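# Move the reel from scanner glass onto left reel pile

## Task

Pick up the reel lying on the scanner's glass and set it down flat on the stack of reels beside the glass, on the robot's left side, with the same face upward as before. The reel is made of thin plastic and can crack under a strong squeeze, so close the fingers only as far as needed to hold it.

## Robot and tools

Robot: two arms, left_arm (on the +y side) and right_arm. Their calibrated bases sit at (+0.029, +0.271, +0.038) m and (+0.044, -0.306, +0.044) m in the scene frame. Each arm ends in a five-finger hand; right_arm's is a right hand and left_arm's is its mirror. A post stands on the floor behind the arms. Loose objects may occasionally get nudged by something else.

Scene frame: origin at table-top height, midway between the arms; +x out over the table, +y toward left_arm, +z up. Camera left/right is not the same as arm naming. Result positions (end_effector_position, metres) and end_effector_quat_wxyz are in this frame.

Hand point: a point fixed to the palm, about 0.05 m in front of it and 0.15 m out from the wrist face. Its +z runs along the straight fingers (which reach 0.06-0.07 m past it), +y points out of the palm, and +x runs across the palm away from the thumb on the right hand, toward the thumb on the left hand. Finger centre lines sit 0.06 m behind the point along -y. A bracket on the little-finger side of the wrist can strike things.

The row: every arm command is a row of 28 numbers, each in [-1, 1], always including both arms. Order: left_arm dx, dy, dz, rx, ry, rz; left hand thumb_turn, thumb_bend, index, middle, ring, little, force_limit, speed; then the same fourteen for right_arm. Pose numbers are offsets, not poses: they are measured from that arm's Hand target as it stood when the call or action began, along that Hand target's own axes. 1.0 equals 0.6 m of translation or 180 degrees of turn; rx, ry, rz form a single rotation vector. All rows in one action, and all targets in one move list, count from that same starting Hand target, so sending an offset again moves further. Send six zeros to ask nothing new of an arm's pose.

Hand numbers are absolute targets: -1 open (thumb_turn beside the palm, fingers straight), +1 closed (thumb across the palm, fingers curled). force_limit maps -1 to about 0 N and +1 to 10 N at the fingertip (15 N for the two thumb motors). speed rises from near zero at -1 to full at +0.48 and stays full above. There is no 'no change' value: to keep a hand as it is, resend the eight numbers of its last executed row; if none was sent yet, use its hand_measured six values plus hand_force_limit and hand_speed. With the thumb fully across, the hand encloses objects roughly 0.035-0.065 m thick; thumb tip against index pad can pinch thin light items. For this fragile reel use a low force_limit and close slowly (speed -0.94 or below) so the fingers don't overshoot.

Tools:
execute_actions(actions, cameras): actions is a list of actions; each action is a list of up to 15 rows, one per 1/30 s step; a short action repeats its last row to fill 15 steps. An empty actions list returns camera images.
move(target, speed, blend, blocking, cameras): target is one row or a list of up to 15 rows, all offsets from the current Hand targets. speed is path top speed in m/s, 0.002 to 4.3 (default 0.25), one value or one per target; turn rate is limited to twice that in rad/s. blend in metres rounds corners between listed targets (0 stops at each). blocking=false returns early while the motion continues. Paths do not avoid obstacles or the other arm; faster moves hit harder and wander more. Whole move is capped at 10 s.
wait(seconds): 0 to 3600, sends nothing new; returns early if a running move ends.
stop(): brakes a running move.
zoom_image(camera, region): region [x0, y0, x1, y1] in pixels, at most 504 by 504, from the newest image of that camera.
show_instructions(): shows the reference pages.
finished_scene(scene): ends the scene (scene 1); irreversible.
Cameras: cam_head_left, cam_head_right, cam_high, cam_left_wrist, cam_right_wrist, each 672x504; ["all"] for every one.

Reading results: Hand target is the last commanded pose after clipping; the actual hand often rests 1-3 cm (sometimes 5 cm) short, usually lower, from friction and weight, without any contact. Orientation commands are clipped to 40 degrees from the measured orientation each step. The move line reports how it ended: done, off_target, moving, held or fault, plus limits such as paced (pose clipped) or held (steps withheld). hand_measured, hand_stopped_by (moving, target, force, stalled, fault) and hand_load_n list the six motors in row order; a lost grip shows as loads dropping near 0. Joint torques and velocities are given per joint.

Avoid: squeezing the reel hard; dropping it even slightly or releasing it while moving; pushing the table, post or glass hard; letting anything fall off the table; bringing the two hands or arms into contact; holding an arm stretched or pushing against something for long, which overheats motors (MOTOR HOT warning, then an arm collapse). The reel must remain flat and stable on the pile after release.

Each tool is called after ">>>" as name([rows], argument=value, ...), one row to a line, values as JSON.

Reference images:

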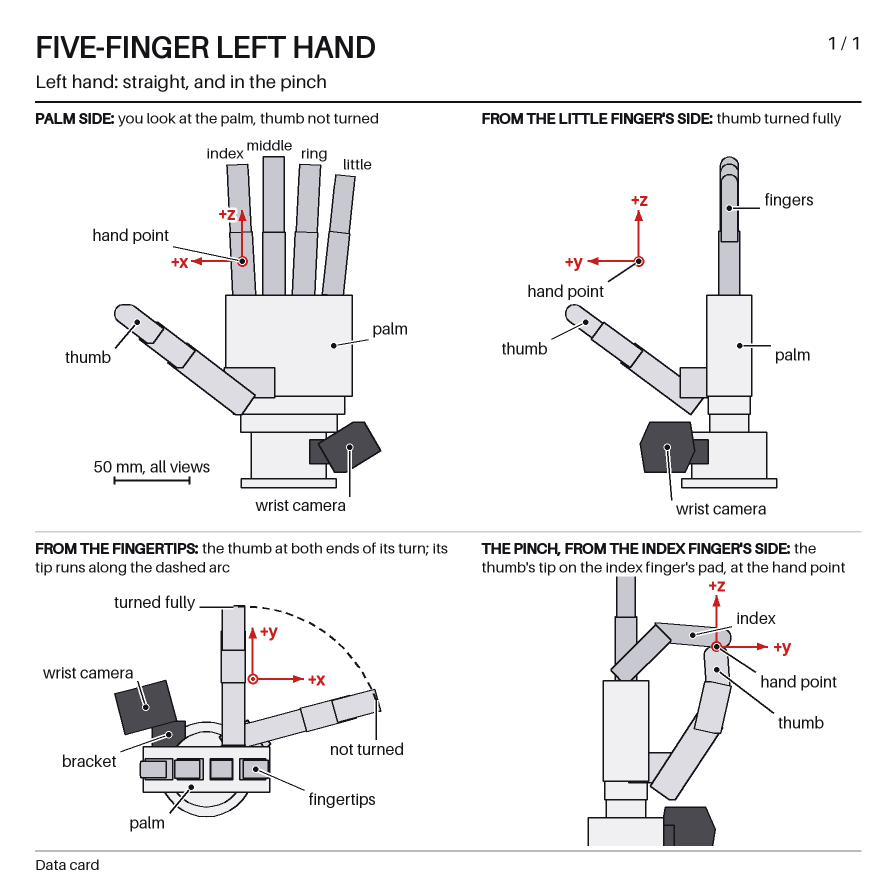

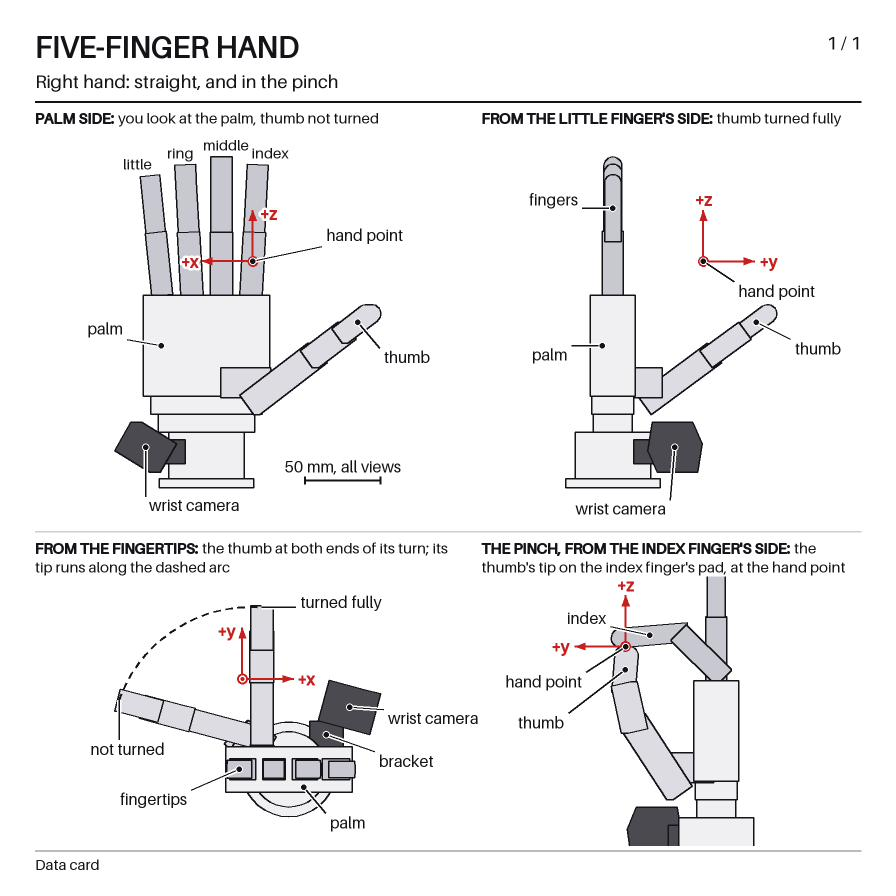

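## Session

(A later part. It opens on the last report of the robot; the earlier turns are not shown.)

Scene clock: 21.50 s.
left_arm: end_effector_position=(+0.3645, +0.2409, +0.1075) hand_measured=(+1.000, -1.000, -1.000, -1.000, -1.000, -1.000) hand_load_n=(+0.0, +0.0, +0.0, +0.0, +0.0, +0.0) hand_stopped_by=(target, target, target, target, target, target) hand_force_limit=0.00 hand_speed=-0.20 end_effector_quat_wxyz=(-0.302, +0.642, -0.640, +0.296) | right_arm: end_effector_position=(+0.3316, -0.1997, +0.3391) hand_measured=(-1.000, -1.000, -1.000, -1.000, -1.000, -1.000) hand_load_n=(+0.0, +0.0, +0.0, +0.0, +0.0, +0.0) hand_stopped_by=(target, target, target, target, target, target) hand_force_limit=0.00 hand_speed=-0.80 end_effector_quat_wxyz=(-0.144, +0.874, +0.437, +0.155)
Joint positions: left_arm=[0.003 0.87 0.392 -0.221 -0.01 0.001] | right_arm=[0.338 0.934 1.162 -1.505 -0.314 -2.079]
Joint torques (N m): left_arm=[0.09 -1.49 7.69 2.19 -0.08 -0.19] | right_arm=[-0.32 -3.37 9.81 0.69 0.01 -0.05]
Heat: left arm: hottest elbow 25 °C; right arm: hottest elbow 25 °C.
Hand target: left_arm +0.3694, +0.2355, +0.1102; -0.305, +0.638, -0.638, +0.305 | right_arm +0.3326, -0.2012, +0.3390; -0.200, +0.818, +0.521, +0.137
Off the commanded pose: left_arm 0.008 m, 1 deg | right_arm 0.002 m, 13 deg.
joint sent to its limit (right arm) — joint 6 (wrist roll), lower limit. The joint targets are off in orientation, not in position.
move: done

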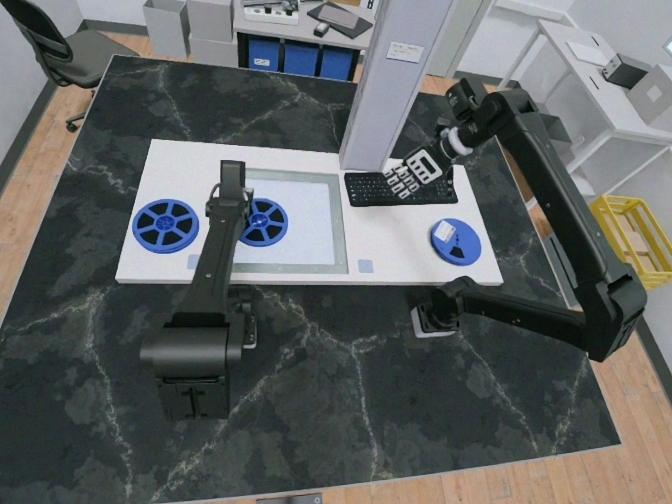

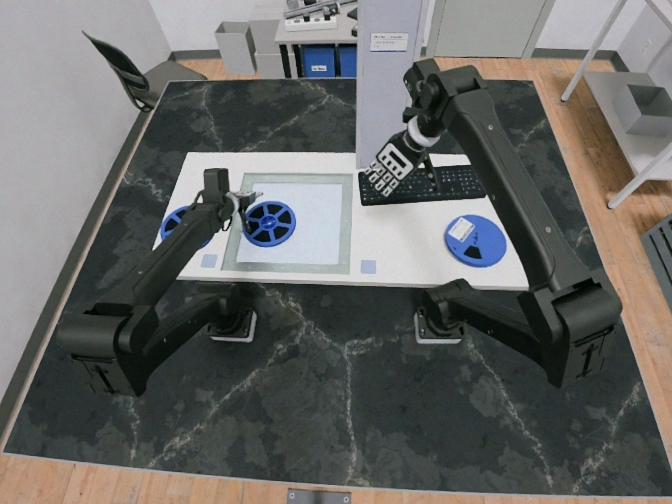

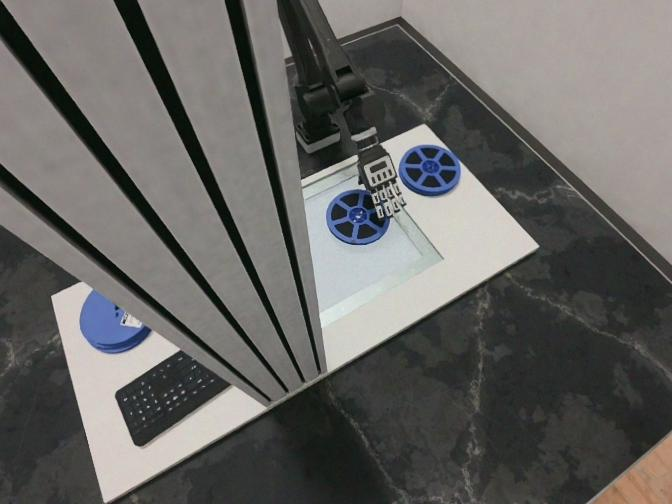

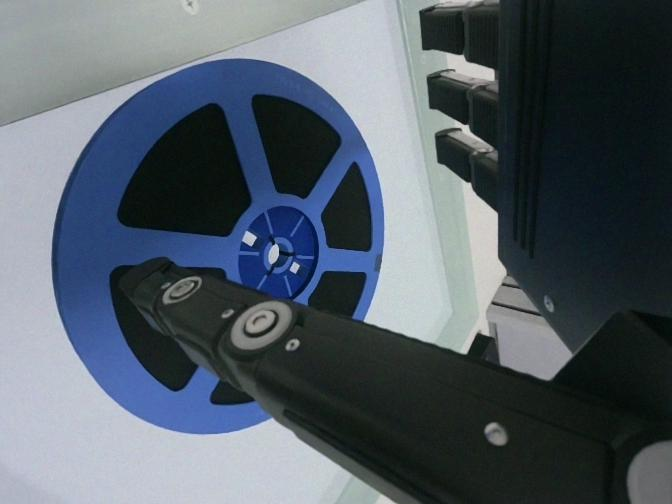

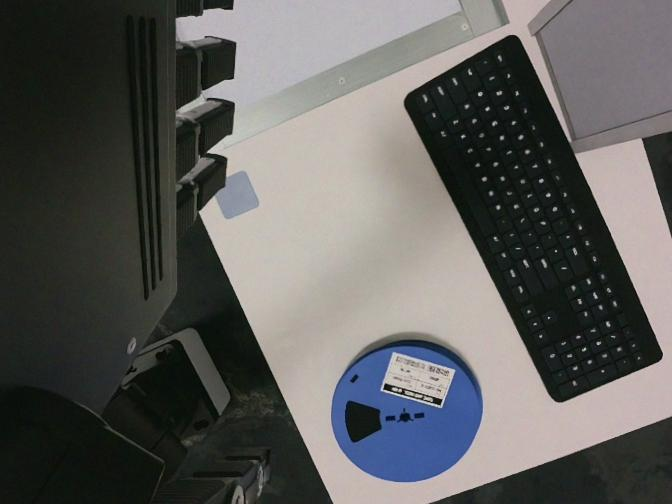

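>>> move(target=[-0.0417,0.073,-0.091,0.2153,0,0,-1,-1,-1,-1,-1,-1,0,0.2,0,0,0,0,0,0,-1,-1,-1,-1,-1,-1,0,-0.8], cameras=["cam_left_wrist","cam_head_left","cam_high"])

Scene clock: 23.90 s.
left_arm: end_effector_position=(+0.3240, +0.2442, +0.0975) hand_measured=(-1.000, -1.000, -1.000, -1.000, -1.000, -1.000) hand_load_n=(+0.0, +0.0, -0.5, +0.0, +0.0, +0.0) hand_stopped_by=(target, target, target, target, target, target) hand_force_limit=0.00 hand_speed=0.20 end_effector_quat_wxyz=(-0.405, +0.577, -0.576, +0.414) | right_arm: end_effector_position=(+0.3316, -0.1997, +0.3391) hand_measured=(-1.000, -1.000, -1.000, -1.000, -1.000, -1.000) hand_load_n=(+0.0, +0.0, +0.0, +0.0, +0.0, +0.0) hand_stopped_by=(target, target, target, target, target, target) hand_force_limit=0.00 hand_speed=-0.80 end_effector_quat_wxyz=(-0.144, +0.874, +0.437, +0.155)
Joint positions: left_arm=[0.058 0.463 0.041 0.087 0.061 0.01] | right_arm=[0.338 0.934 1.162 -1.505 -0.314 -2.079]
Joint torques (N m): left_arm=[1.14 2.84 9.47 1.44 -0.01 -0.07] | right_arm=[-0.32 -3.37 9.8 0.69 0.01 -0.05]
Heat: left arm: hottest elbow 25 °C; right arm: hottest elbow 25 °C.
Hand target: left_arm +0.3280, +0.2433, +0.1046; -0.406, +0.575, -0.576, +0.416 (not the last commanded pose) | right_arm +0.3326, -0.2012, +0.3390; -0.200, +0.818, +0.521, +0.137
Off the commanded pose: left_arm 0.032 m, 19 deg | right_arm 0.002 m, 13 deg.
joint sent to its limit (right arm) — joint 6 (wrist roll), lower limit. The joint targets are off in orientation, not in position.
move: held (left_arm; a check stopped the path); limits=held
pose unreachable (left arm): on one or more control steps of this call, first in action 0 (counted from 0), this arm could not follow its commanded pose, so it was not sent that pose on those steps. It may still have moved: this result reports where it is.
cause: moving toward the commanded pose would bring two parts of the arm too close to each other (joints 2 (shoulder) and 3 (elbow) lie between them).
Images, in order (width x height): cam_head_left 672x504, cam_high 672x504, cam_left_wrist 672x504.

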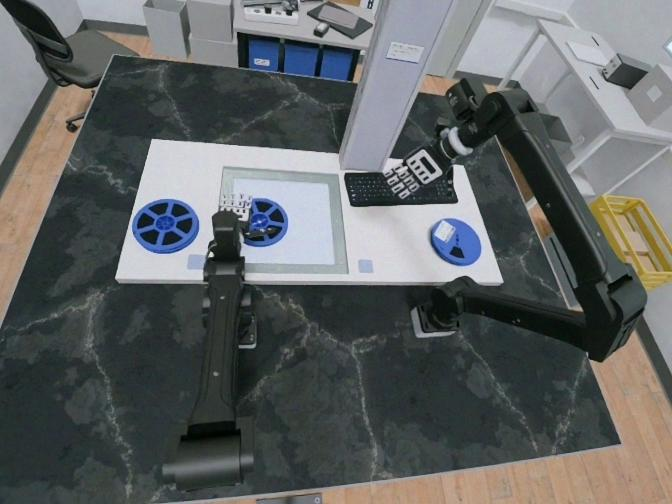

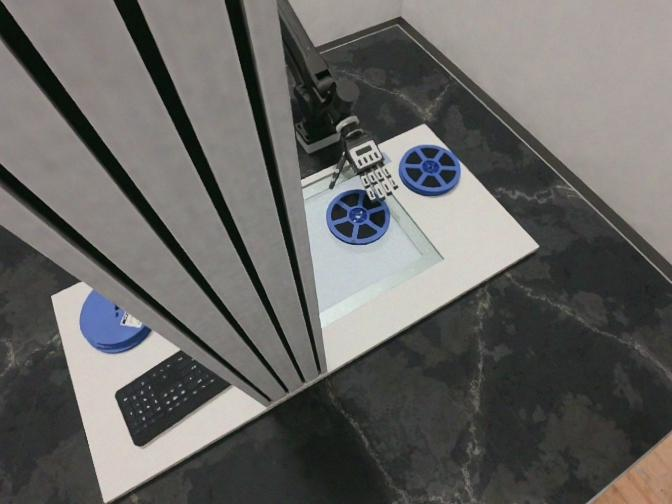

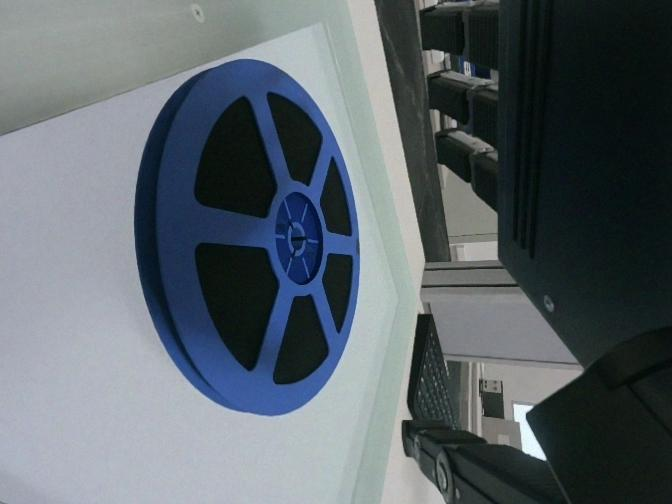

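>>> zoom_image(camera="cam_left_wrist", region=[120, 180, 260, 340])

>>> zoom_image(camera="cam_left_wrist", region=[150, 50, 370, 270])

>>> zoom_image(camera="cam_left_wrist", region=[150, 290, 290, 430])

>>> zoom_image(camera="cam_left_wrist", region=[0, 40, 200, 150])

Scaled by 3.150 from the camera's image (finer frame: 960x720).

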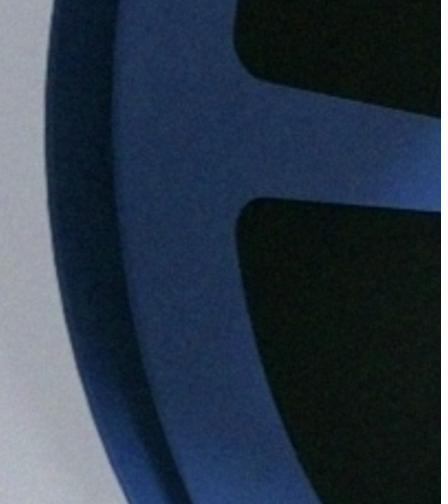

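Scaled by 2.291 from the camera's image (finer frame: 960x720).

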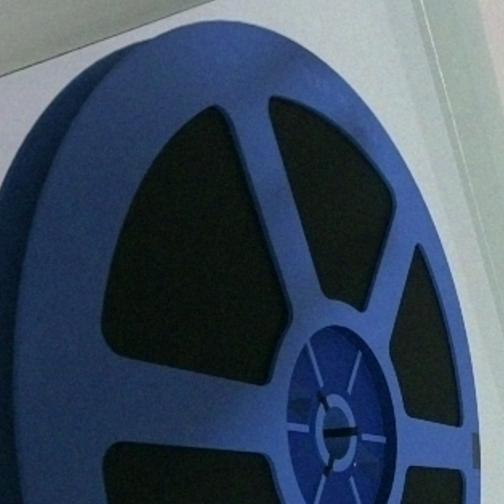

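Scaled by 3.600 from the camera's image (finer frame: 960x720).

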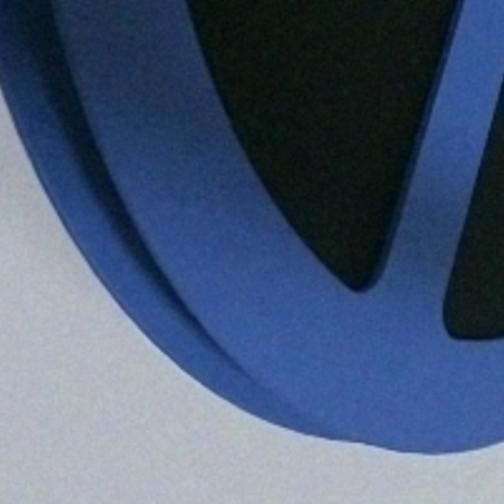

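Scaled by 2.520 from the camera's image (finer frame: 960x720).

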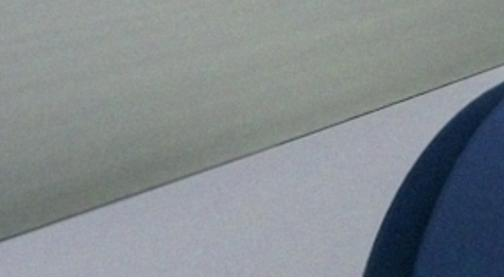

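>>> move([
  [0.0683,-0.096,0.1465,-0.135,0,0,-1,-1,-1,-1,-1,-1,0,0.2,0,0,0,0,0,0,-1,-1,-1,-1,-1,-1,0,-0.8],
  [0.0683,-0.096,0.1465,-0.135,0,0,1,-1,-0.5,-0.5,-1,-1,0,0.2,0,0,0,0,0,0,-1,-1,-1,-1,-1,-1,0,-0.8],
], speed=0.2, cameras=["cam_left_wrist","cam_head_left","cam_high","cam_head_right"])

Scene clock: 29.20 s.
left_arm: end_effector_position=(+0.4127, +0.2092, +0.1119) hand_measured=(+1.000, -1.000, -0.500, -0.500, -1.000, -1.000) hand_load_n=(+0.0, +0.0, +0.0, +0.0, +0.0, +0.0) hand_stopped_by=(target, target, target, target, target, target) hand_force_limit=0.00 hand_speed=0.20 end_effector_quat_wxyz=(-0.270, +0.652, -0.654, +0.272) | right_arm: end_effector_position=(+0.3316, -0.1997, +0.3391) hand_measured=(-1.000, -1.000, -1.000, -1.000, -1.000, -1.000) hand_load_n=(+0.0, +0.0, -0.5, +0.0, +0.0, +0.0) hand_stopped_by=(target, target, target, target, target, target) hand_force_limit=0.00 hand_speed=-0.80 end_effector_quat_wxyz=(-0.144, +0.874, +0.437, +0.155)
Joint positions: left_arm=[-0.098 1.093 0.566 -0.259 -0.068 -0.069] | right_arm=[0.338 0.934 1.162 -1.505 -0.314 -2.079]
Joint torques (N m): left_arm=[0.15 -4.48 10.89 0.95 -0.1 -0.18] | right_arm=[-0.32 -3.37 9.81 0.69 0.01 -0.05]
Heat: left arm: hottest elbow 25 °C; right arm: hottest elbow 26 °C.
Hand target: left_arm +0.4294, +0.2016, +0.1311; -0.276, +0.647, -0.651, +0.285 | right_arm +0.3326, -0.2012, +0.3390; -0.200, +0.818, +0.521, +0.137
Off the commanded pose: left_arm 0.027 m, 2 deg | right_arm 0.002 m, 13 deg.
joint sent to its limit (right arm) — joint 6 (wrist roll), lower limit. The joint targets are off in orientation, not in position.
move: off_target (left_arm); target 2's new numbers were sent with left_arm's hand 0.027 m and 2 deg from that target
Images, in order (width x height): cam_head_left 672x504, cam_head_right 672x504, cam_high 672x504, cam_left_wrist 672x504.

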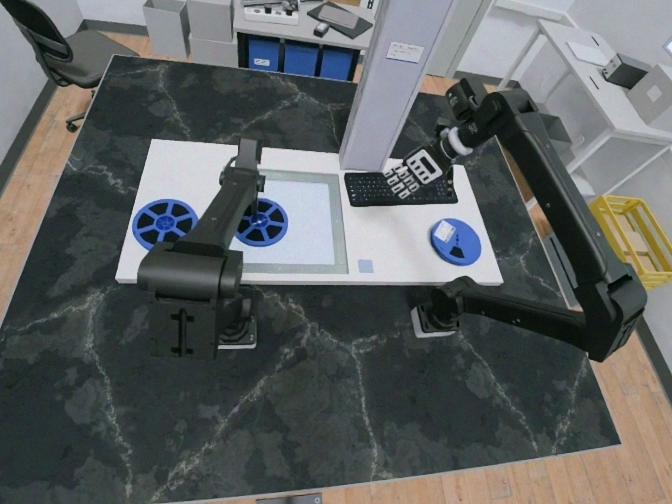

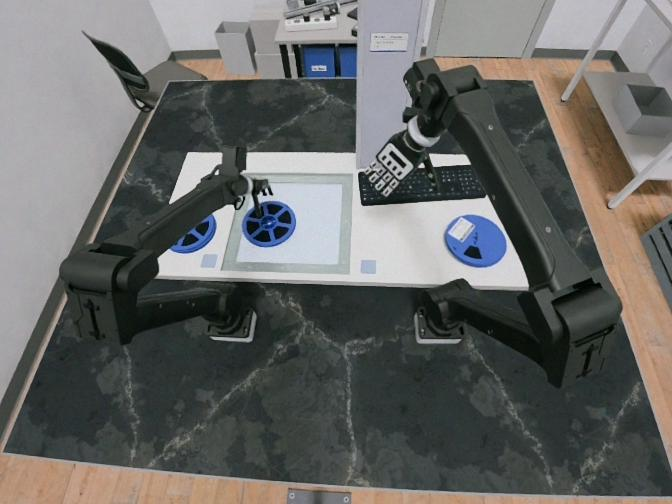

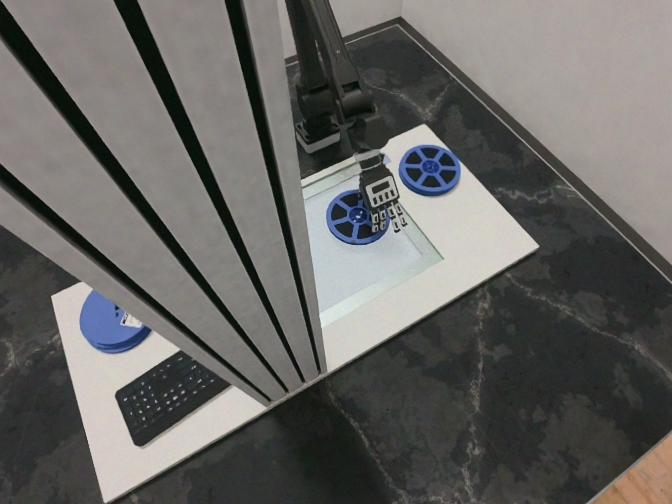

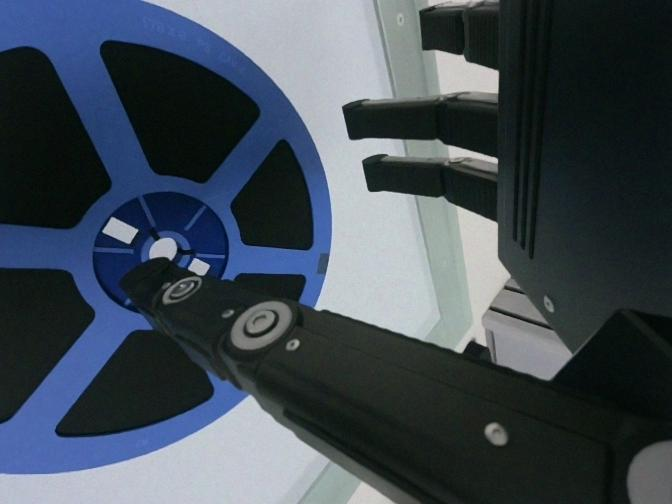

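>>> move(target=[0.023,-0.005,0.032,0.011,0,0,1,-1,-0.5,-0.5,-1,-1,0,0.2,0,0,0,0,0,0,-1,-1,-1,-1,-1,-1,0,-0.8], speed=0.1, cameras=["cam_left_wrist","cam_high"])

Scene clock: 31.07 s.
left_arm: end_effector_position=(+0.4225, +0.1960, +0.1001) hand_measured=(+1.000, -1.000, -0.500, -0.500, -1.000, -1.000) hand_load_n=(+0.0, +0.0, +0.0, +0.0, -0.5, +0.0) hand_stopped_by=(target, target, target, target, target, target) hand_force_limit=0.00 hand_speed=0.20 end_effector_quat_wxyz=(-0.274, +0.649, -0.655, +0.273) | right_arm: end_effector_position=(+0.3316, -0.1997, +0.3391) hand_measured=(-1.000, -1.000, -1.000, -1.000, -1.000, -1.000) hand_load_n=(+0.0, +0.0, +0.0, +0.0, +0.0, +0.0) hand_stopped_by=(target, target, target, target, target, target) hand_force_limit=0.00 hand_speed=-0.80 end_effector_quat_wxyz=(-0.144, +0.874, +0.437, +0.155)
Joint positions: left_arm=[-0.141 1.151 0.566 -0.196 -0.1 -0.094] | right_arm=[0.338 0.934 1.162 -1.505 -0.314 -2.079]
Joint torques (N m): left_arm=[0.44 -4.84 10.21 2.07 -0.13 -0.18] | right_arm=[-0.32 -3.31 9.8 0.69 0.01 -0.06]
Heat: left arm: hottest elbow 25 °C; right arm: hottest elbow 26 °C.
Hand target: left_arm +0.4454, +0.1875, +0.1204; -0.288, +0.642, -0.646, +0.297 | right_arm +0.3326, -0.2012, +0.3390; -0.200, +0.818, +0.521, +0.137
Off the commanded pose: left_arm 0.032 m, 3 deg | right_arm 0.002 m, 13 deg.
joint sent to its limit (right arm) — joint 6 (wrist roll), lower limit. The joint targets are off in orientation, not in position.
move: off_target (left_arm)
Images, in order (width x height): cam_high 672x504, cam_left_wrist 672x504.

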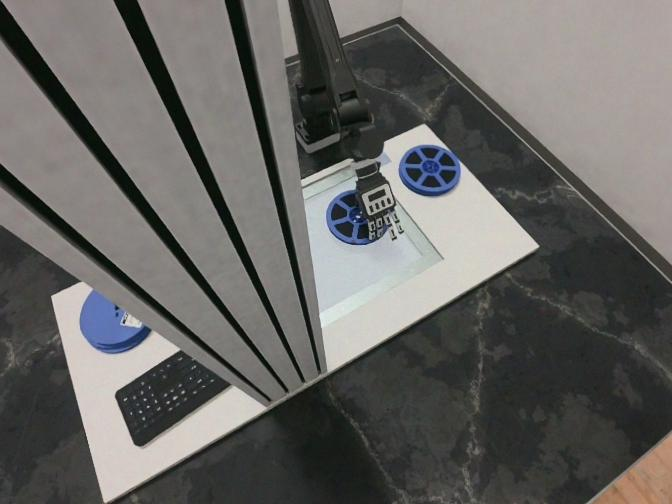

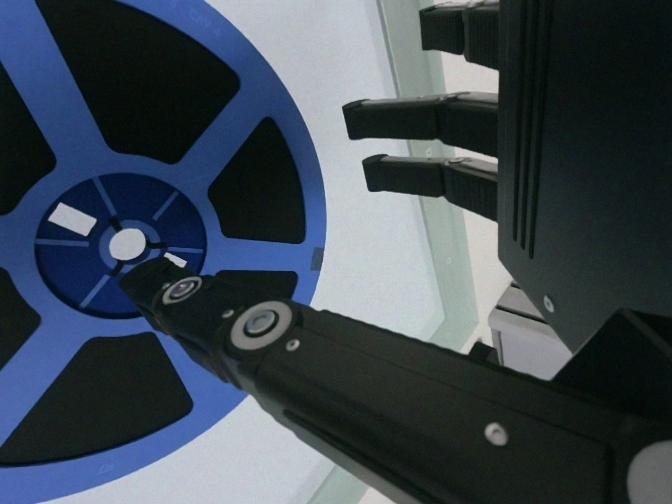

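>>> move(target=[0.0067,0.005,0.033,0.011,0,0,1,-1,-0.5,-0.5,-1,-1,0,0.2,0,0,0,0,0,0,-1,-1,-1,-1,-1,-1,0,-0.8], speed=0.1, cameras=["cam_left_wrist","cam_head_right"])

Scene clock: 32.10 s.
left_arm: end_effector_position=(+0.4439, +0.1920, +0.0922) hand_measured=(+1.000, -1.000, -0.500, -0.500, -1.000, -1.000) hand_load_n=(+0.0, +0.0, +0.0, +0.0, +0.0, +0.0) hand_stopped_by=(target, target, target, target, target, target) hand_force_limit=0.00 hand_speed=0.20 end_effector_quat_wxyz=(-0.290, +0.643, -0.647, +0.290) | right_arm: end_effector_position=(+0.3316, -0.1997, +0.3391) hand_measured=(-1.000, -1.000, -1.000, -1.000, -1.000, -1.000) hand_load_n=(+0.0, +0.0, +0.0, +0.0, +0.0, +0.0) hand_stopped_by=(target, target, target, target, target, target) hand_force_limit=0.00 hand_speed=-0.80 end_effector_quat_wxyz=(-0.144, +0.874, +0.437, +0.155)
Joint positions: left_arm=[-0.148 1.219 0.566 -0.079 -0.111 -0.096] | right_arm=[0.338 0.934 1.162 -1.505 -0.314 -2.079]
Joint torques (N m): left_arm=[0.15 -5.77 8.61 2.19 -0.13 -0.18] | right_arm=[-0.32 -3.37 9.8 0.68 0.01 -0.06]
Heat: left arm: hottest elbow 25 °C; right arm: hottest elbow 26 °C.
Hand target: left_arm +0.4582, +0.1831, +0.1050; -0.299, +0.637, -0.641, +0.308 | right_arm +0.3326, -0.2012, +0.3390; -0.200, +0.818, +0.521, +0.137
Off the commanded pose: left_arm 0.021 m, 2 deg | right_arm 0.002 m, 13 deg.
joint sent to its limit (right arm) — joint 6 (wrist roll), lower limit. The joint targets are off in orientation, not in position.
move: off_target (left_arm)
Images, in order (width x height): cam_head_right 672x504, cam_left_wrist 672x504.

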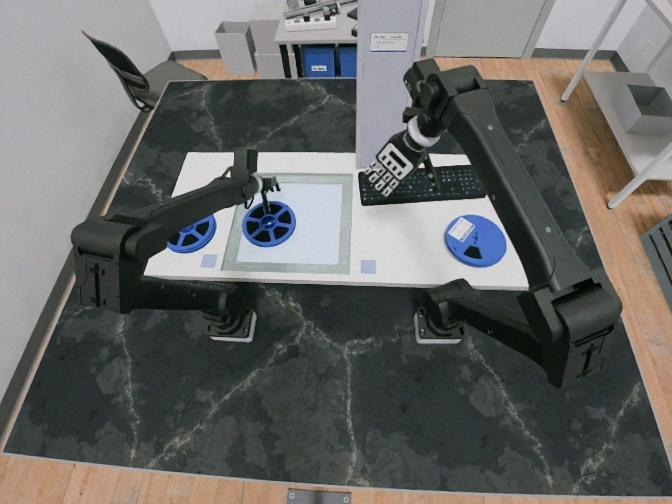

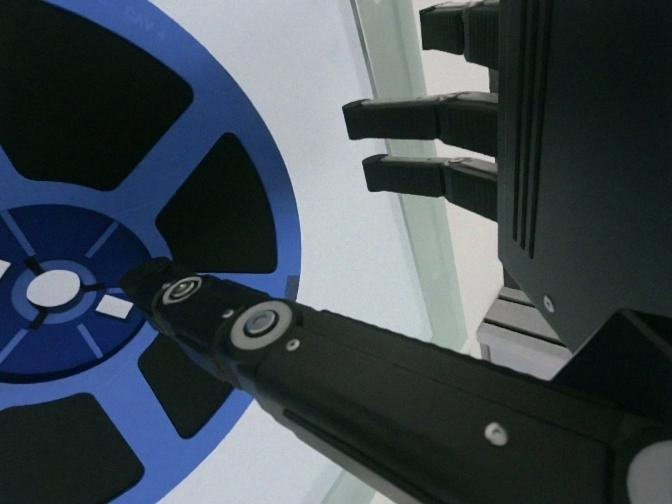

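>>> move(target=[-0.0017,0.0317,0.0087,0,0,0,1,-1,-0.5,-0.5,-1,-1,0,0.2,0,0,0,0,0,0,-1,-1,-1,-1,-1,-1,0,-0.8], speed=0.05, cameras=["cam_left_wrist","cam_high"])

>>> zoom_image(camera="cam_left_wrist", region=[0, 150, 300, 400])

Scene clock: 33.17 s.
left_arm: end_effector_position=(+0.4490, +0.1912, +0.0879) hand_measured=(+1.000, -1.000, -0.500, -0.500, -1.000, -1.000) hand_load_n=(+0.0, +0.5, +0.0, +0.0, +0.0, +0.0) hand_stopped_by=(target, target, target, target, target, target) hand_force_limit=0.00 hand_speed=0.20 end_effector_quat_wxyz=(-0.298, +0.640, -0.641, +0.300) | right_arm: end_effector_position=(+0.3316, -0.1997, +0.3391) hand_measured=(-1.000, -1.000, -1.000, -1.000, -1.000, -1.000) hand_load_n=(+0.0, +0.0, +0.0, +0.0, +0.0, +0.0) hand_stopped_by=(target, target, target, target, target, target) hand_force_limit=0.00 hand_speed=-0.80 end_effector_quat_wxyz=(-0.144, +0.874, +0.437, +0.155)
Joint positions: left_arm=[-0.148 1.236 0.549 -0.014 -0.113 -0.097] | right_arm=[0.338 0.934 1.162 -1.505 -0.314 -2.079]
Joint torques (N m): left_arm=[0.21 -5.6 6.43 2.19 -0.13 -0.18] | right_arm=[-0.26 -3.31 9.8 0.69 0.01 -0.05]
Heat: left arm: hottest elbow 25 °C; right arm: hottest elbow 26 °C.
Hand target: left_arm +0.4503, +0.1841, +0.0870; -0.299, +0.637, -0.640, +0.308 | right_arm +0.3326, -0.2012, +0.3390; -0.200, +0.818, +0.521, +0.137
Off the commanded pose: left_arm 0.007 m, 1 deg | right_arm 0.002 m, 13 deg.
joint sent to its limit (right arm) — joint 6 (wrist roll), lower limit. The joint targets are off in orientation, not in position.
move: done
Images, in order (width x height): cam_high 672x504, cam_left_wrist 672x504.

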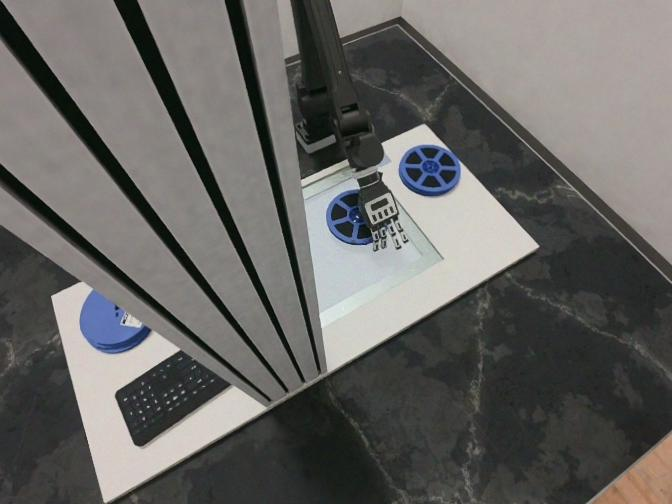

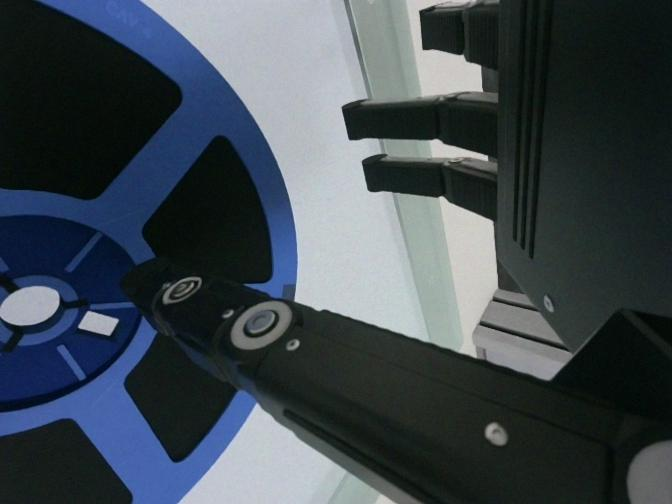

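Scaled by 1.680 from the camera's image (finer frame: 960x720).

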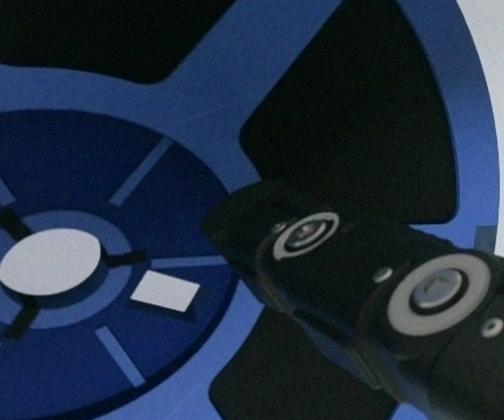

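>>> move(target=[0,0.0393,0.0023,-0.0125,0,0,1,-1,-0.5,-0.5,-1,-1,0,0.2,0,0,0,0,0,0,-1,-1,-1,-1,-1,-1,0,-0.8], speed=0.05, cameras=["cam_left_wrist","cam_high"])

>>> zoom_image(camera="cam_left_wrist", region=[0, 150, 300, 400])

Scene clock: 34.33 s.
left_arm: end_effector_position=(+0.4354, +0.1911, +0.0691) hand_measured=(+1.000, -1.000, -0.500, -0.500, -1.000, -1.000) hand_load_n=(+0.0, +0.0, +0.0, +0.0, +0.0, +0.0) hand_stopped_by=(target, target, target, target, target, target) hand_force_limit=0.00 hand_speed=0.20 end_effector_quat_wxyz=(-0.286, +0.645, -0.647, +0.288) | right_arm: end_effector_position=(+0.3316, -0.1997, +0.3391) hand_measured=(-1.000, -1.000, -1.000, -1.000, -1.000, -1.000) hand_load_n=(+0.0, +0.0, +0.0, +0.0, +0.0, +0.0) hand_stopped_by=(target, target, target, target, target, target) hand_force_limit=0.00 hand_speed=-0.80 end_effector_quat_wxyz=(-0.144, +0.874, +0.437, +0.155)
Joint positions: left_arm=[-0.153 1.254 0.52 -0.006 -0.113 -0.104] | right_arm=[0.338 0.934 1.162 -1.505 -0.314 -2.079]
Joint torques (N m): left_arm=[0.21 -5.6 6.16 2.14 -0.09 -0.18] | right_arm=[-0.32 -3.31 9.8 0.69 0.01 -0.05]
Heat: left arm: hottest elbow 25 °C; right arm: hottest elbow 26 °C.
Hand target: left_arm +0.4364, +0.1841, +0.0679; -0.286, +0.643, -0.646, +0.295 | right_arm +0.3326, -0.2012, +0.3390; -0.200, +0.818, +0.521, +0.137
Off the commanded pose: left_arm 0.007 m, 1 deg | right_arm 0.002 m, 13 deg.
joint sent to its limit (right arm) — joint 6 (wrist roll), lower limit. The joint targets are off in orientation, not in position.
move: done
Images, in order (width x height): cam_high 672x504, cam_left_wrist 672x504.

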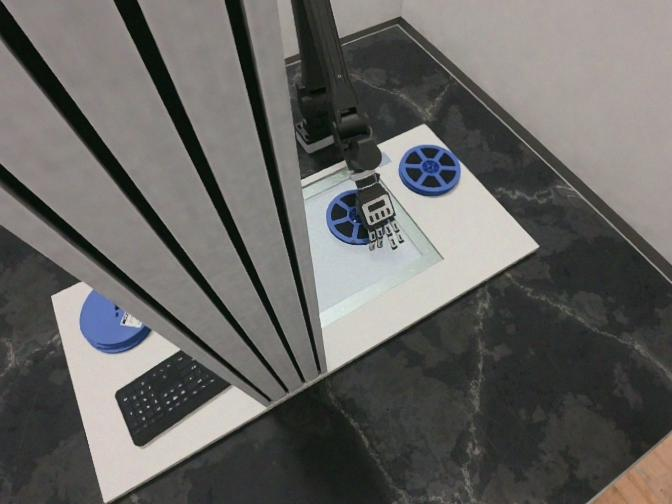

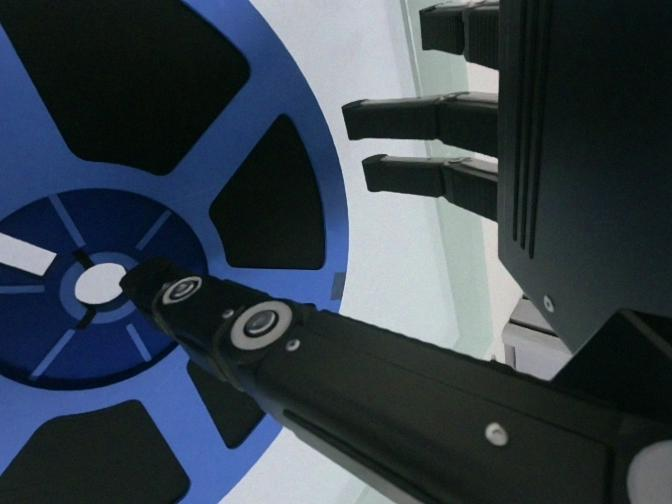

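Scaled by 1.680 from the camera's image (finer frame: 960x720).

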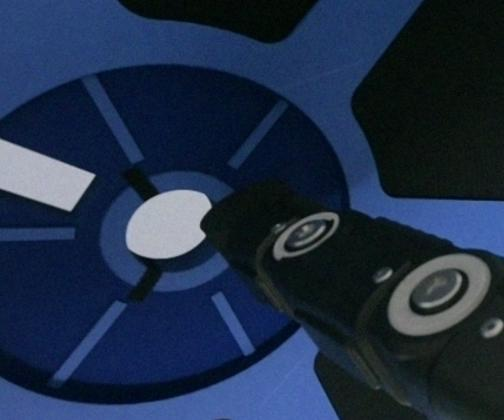

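>>> zoom_image(camera="cam_high", region=[320, 170, 440, 270])

>>> zoom_image(camera="cam_left_wrist", region=[300, 80, 500, 260])

Scaled by 4.200 from the camera's image (finer frame: 960x720).

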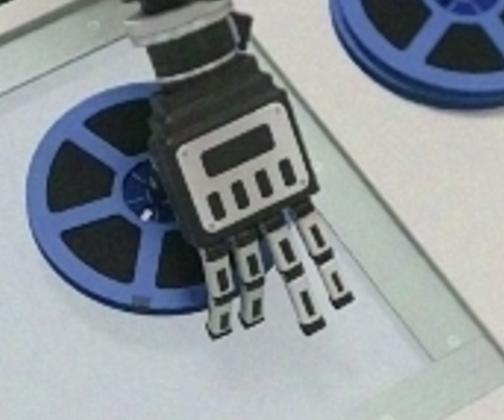

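Scaled by 2.520 from the camera's image (finer frame: 960x720).

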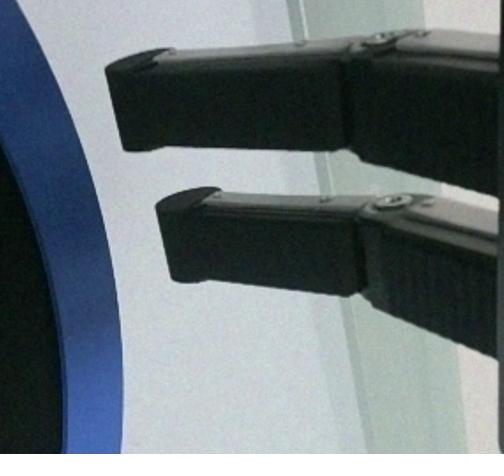

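>>> move(target=[0,0.0062,0.0056,0,0,0,1,-1,-0.5,-0.5,-1,-1,0,0.2,0,0,0,0,0,0,-1,-1,-1,-1,-1,-1,0,-0.8], speed=0.03, cameras=["cam_left_wrist"])

Scene clock: 35.27 s.
left_arm: end_effector_position=(+0.4374, +0.1908, +0.0665) hand_measured=(+1.000, -1.000, -0.500, -0.500, -1.000, -1.000) hand_load_n=(+0.0, +0.0, +0.0, +0.0, +0.0, -0.5) hand_stopped_by=(target, target, target, target, target, target) hand_force_limit=0.00 hand_speed=0.20 end_effector_quat_wxyz=(-0.288, +0.645, -0.646, +0.290) | right_arm: end_effector_position=(+0.3316, -0.1997, +0.3391) hand_measured=(-1.000, -1.000, -1.000, -1.000, -1.000, -1.000) hand_load_n=(+0.0, +0.0, +0.0, +0.0, +0.0, +0.0) hand_stopped_by=(target, target, target, target, target, target) hand_force_limit=0.00 hand_speed=-0.80 end_effector_quat_wxyz=(-0.144, +0.874, +0.437, +0.155)
Joint positions: left_arm=[-0.153 1.265 0.516 0.016 -0.113 -0.105] | right_arm=[0.338 0.934 1.162 -1.505 -0.314 -2.079]
Joint torques (N m): left_arm=[0.09 -5.19 5.89 2.09 -0.09 -0.17] | right_arm=[-0.32 -3.31 9.8 0.68 0.01 -0.06]
Heat: left arm: hottest elbow 25 °C; right arm: hottest elbow 26 °C.
Hand target: left_arm +0.4365, +0.1840, +0.0628; -0.286, +0.643, -0.646, +0.295 | right_arm +0.3326, -0.2012, +0.3390; -0.200, +0.818, +0.521, +0.137
Off the commanded pose: left_arm 0.008 m, 1 deg | right_arm 0.002 m, 13 deg.
joint sent to its limit (right arm) — joint 6 (wrist roll), lower limit. The joint targets are off in orientation, not in position.
move: done

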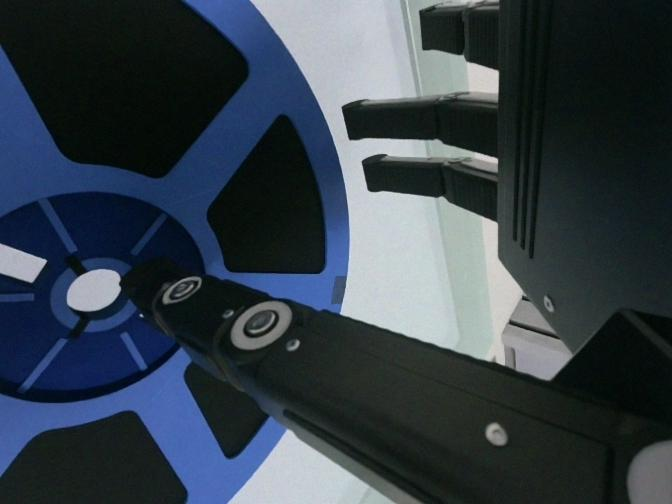

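>>> zoom_image(camera="cam_left_wrist", region=[60, 220, 220, 380])

Scaled by 3.150 from the camera's image (finer frame: 960x720).

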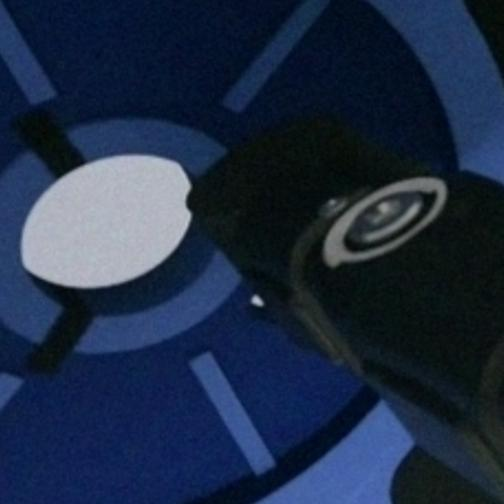

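>>> move(target=[0,0.0062,0.0056,0,0,0,1,-1,-0.5,-0.5,-1,-1,0,0.2,0,0,0,0,0,0,-1,-1,-1,-1,-1,-1,0,-0.8], speed=0.03, cameras=["cam_left_wrist"])

>>> zoom_image(camera="cam_left_wrist", region=[60, 220, 220, 380])

Scene clock: 36.00 s.
left_arm: end_effector_position=(+0.4386, +0.1906, +0.0659) hand_measured=(+1.000, -1.000, -0.500, -0.500, -1.000, -1.000) hand_load_n=(+0.0, +0.0, -0.5, -3.0, -0.5, +0.0) hand_stopped_by=(target, target, target, target, target, target) hand_force_limit=0.00 hand_speed=0.20 end_effector_quat_wxyz=(-0.291, +0.644, -0.644, +0.294) | right_arm: end_effector_position=(+0.3316, -0.1997, +0.3391) hand_measured=(-1.000, -1.000, -1.000, -1.000, -1.000, -1.000) hand_load_n=(+0.0, -0.5, +0.0, +0.0, +0.0, +0.0) hand_stopped_by=(target, target, target, target, target, target) hand_force_limit=0.00 hand_speed=-0.80 end_effector_quat_wxyz=(-0.144, +0.874, +0.437, +0.155)
Joint positions: left_arm=[-0.153 1.269 0.511 0.034 -0.113 -0.105] | right_arm=[0.338 0.934 1.162 -1.505 -0.314 -2.079]
Joint torques (N m): left_arm=[0.09 -4.48 5.83 2.14 -0.09 -0.17] | right_arm=[-0.32 -3.31 9.8 0.7 0.01 -0.05]
Heat: left arm: hottest elbow 25 °C; right arm: hottest elbow 26 °C.
Hand target: left_arm +0.4366, +0.1839, +0.0579; -0.286, +0.643, -0.646, +0.295 | right_arm +0.3326, -0.2012, +0.3390; -0.200, +0.818, +0.521, +0.137
Off the commanded pose: left_arm 0.011 m, 1 deg | right_arm 0.002 m, 13 deg.
joint sent to its limit (right arm) — joint 6 (wrist roll), lower limit. The joint targets are off in orientation, not in position.
move: off_target (left_arm)

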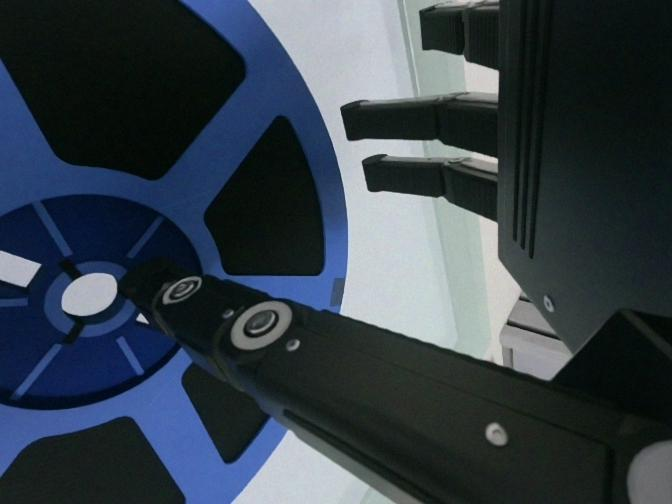

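Scaled by 3.150 from the camera's image (finer frame: 960x720).

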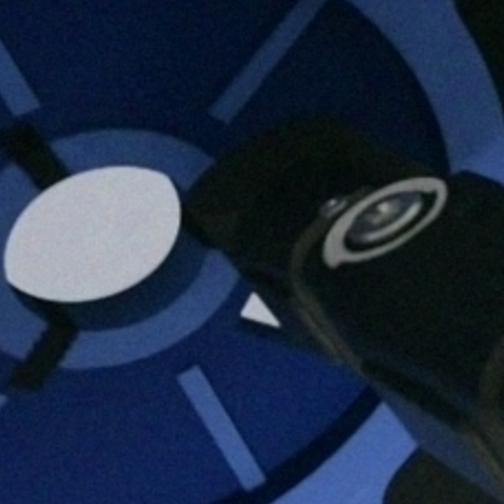

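>>> move(target=[0,-0.0037,-0.0034,0,0,0,1,-1,0.1,0.1,-1,-1,-0.6,-0.94,0,0,0,0,0,0,-1,-1,-1,-1,-1,-1,0,-0.8], speed=0.03, cameras=["cam_left_wrist","cam_high"])

Scene clock: 39.60 s.
left_arm: end_effector_position=(+0.4393, +0.1904, +0.0651) hand_measured=(+1.000, -1.000, +0.012, -0.032, -1.000, -1.000) hand_load_n=(+0.0, -0.5, +2.0, +0.5, -0.5, +0.0) hand_stopped_by=(target, target, force, force, target, target) hand_force_limit=-0.60 hand_speed=-0.94 end_effector_quat_wxyz=(-0.291, +0.644, -0.643, +0.295) | right_arm: end_effector_position=(+0.3316, -0.1997, +0.3391) hand_measured=(-1.000, -1.000, -1.000, -1.000, -1.000, -1.000) hand_load_n=(+0.0, +0.0, +0.0, +0.5, +0.0, +0.0) hand_stopped_by=(target, target, target, target, target, target) hand_force_limit=0.00 hand_speed=-0.80 end_effector_quat_wxyz=(-0.144, +0.874, +0.437, +0.155)
Joint positions: left_arm=[-0.153 1.273 0.51 0.04 -0.113 -0.107] | right_arm=[0.338 0.934 1.162 -1.505 -0.314 -2.079]
Joint torques (N m): left_arm=[0.03 -5.48 6.06 1.58 -0.08 -0.14] | right_arm=[-0.32 -3.31 9.8 0.69 0.01 -0.06]
Heat: left arm: hottest elbow 25 °C; right arm: hottest elbow 26 °C.
Hand target: left_arm +0.4365, +0.1840, +0.0609; -0.286, +0.643, -0.646, +0.295 | right_arm +0.3326, -0.2012, +0.3390; -0.200, +0.818, +0.521, +0.137
Off the commanded pose: left_arm 0.008 m, 1 deg | right_arm 0.002 m, 13 deg.
joint sent to its limit (right arm) — joint 6 (wrist roll), lower limit. The joint targets are off in orientation, not in position.
move: done
Images, in order (width x height): cam_high 672x504, cam_left_wrist 672x504.

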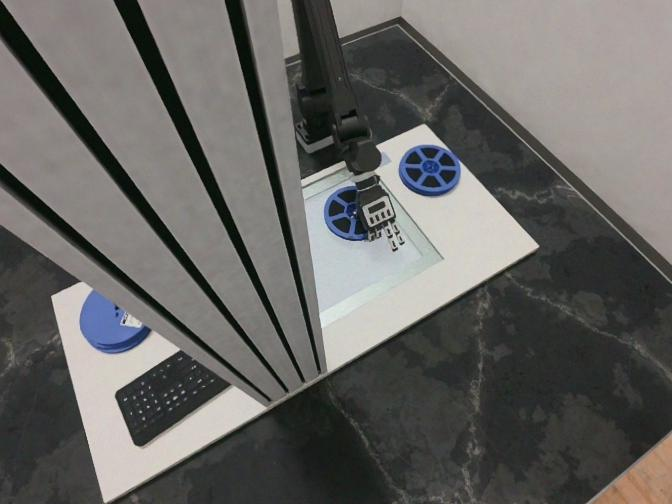

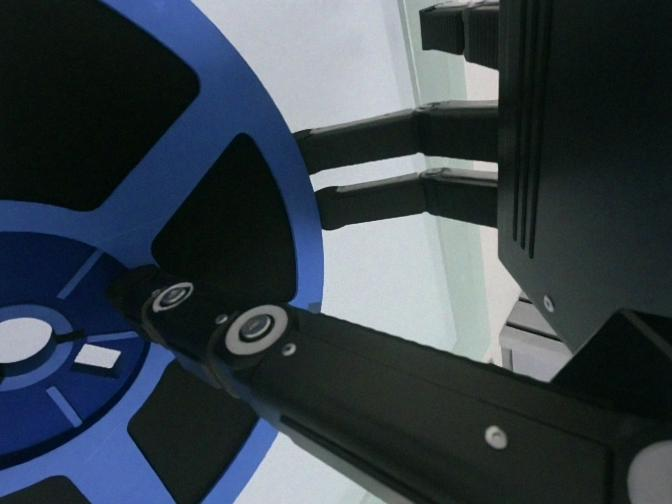

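>>> zoom_image(camera="cam_left_wrist", region=[60, 180, 220, 340])

>>> zoom_image(camera="cam_left_wrist", region=[270, 90, 450, 270])

>>> zoom_image(camera="cam_high", region=[310, 170, 430, 270])

Scaled by 3.150 from the camera's image (finer frame: 960x720).

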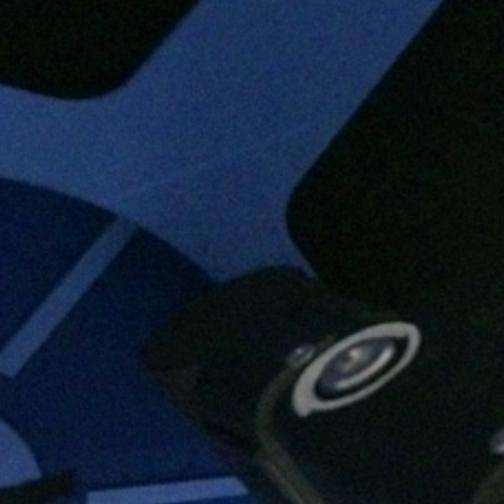

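Scaled by 2.800 from the camera's image (finer frame: 960x720).

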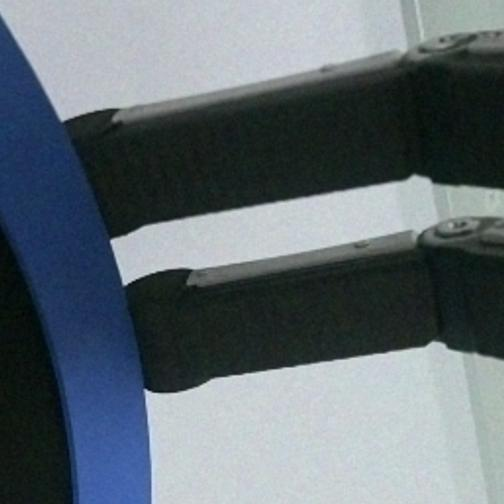

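Scaled by 4.200 from the camera's image (finer frame: 960x720).

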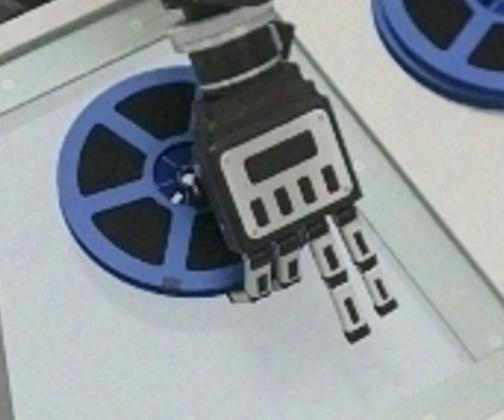

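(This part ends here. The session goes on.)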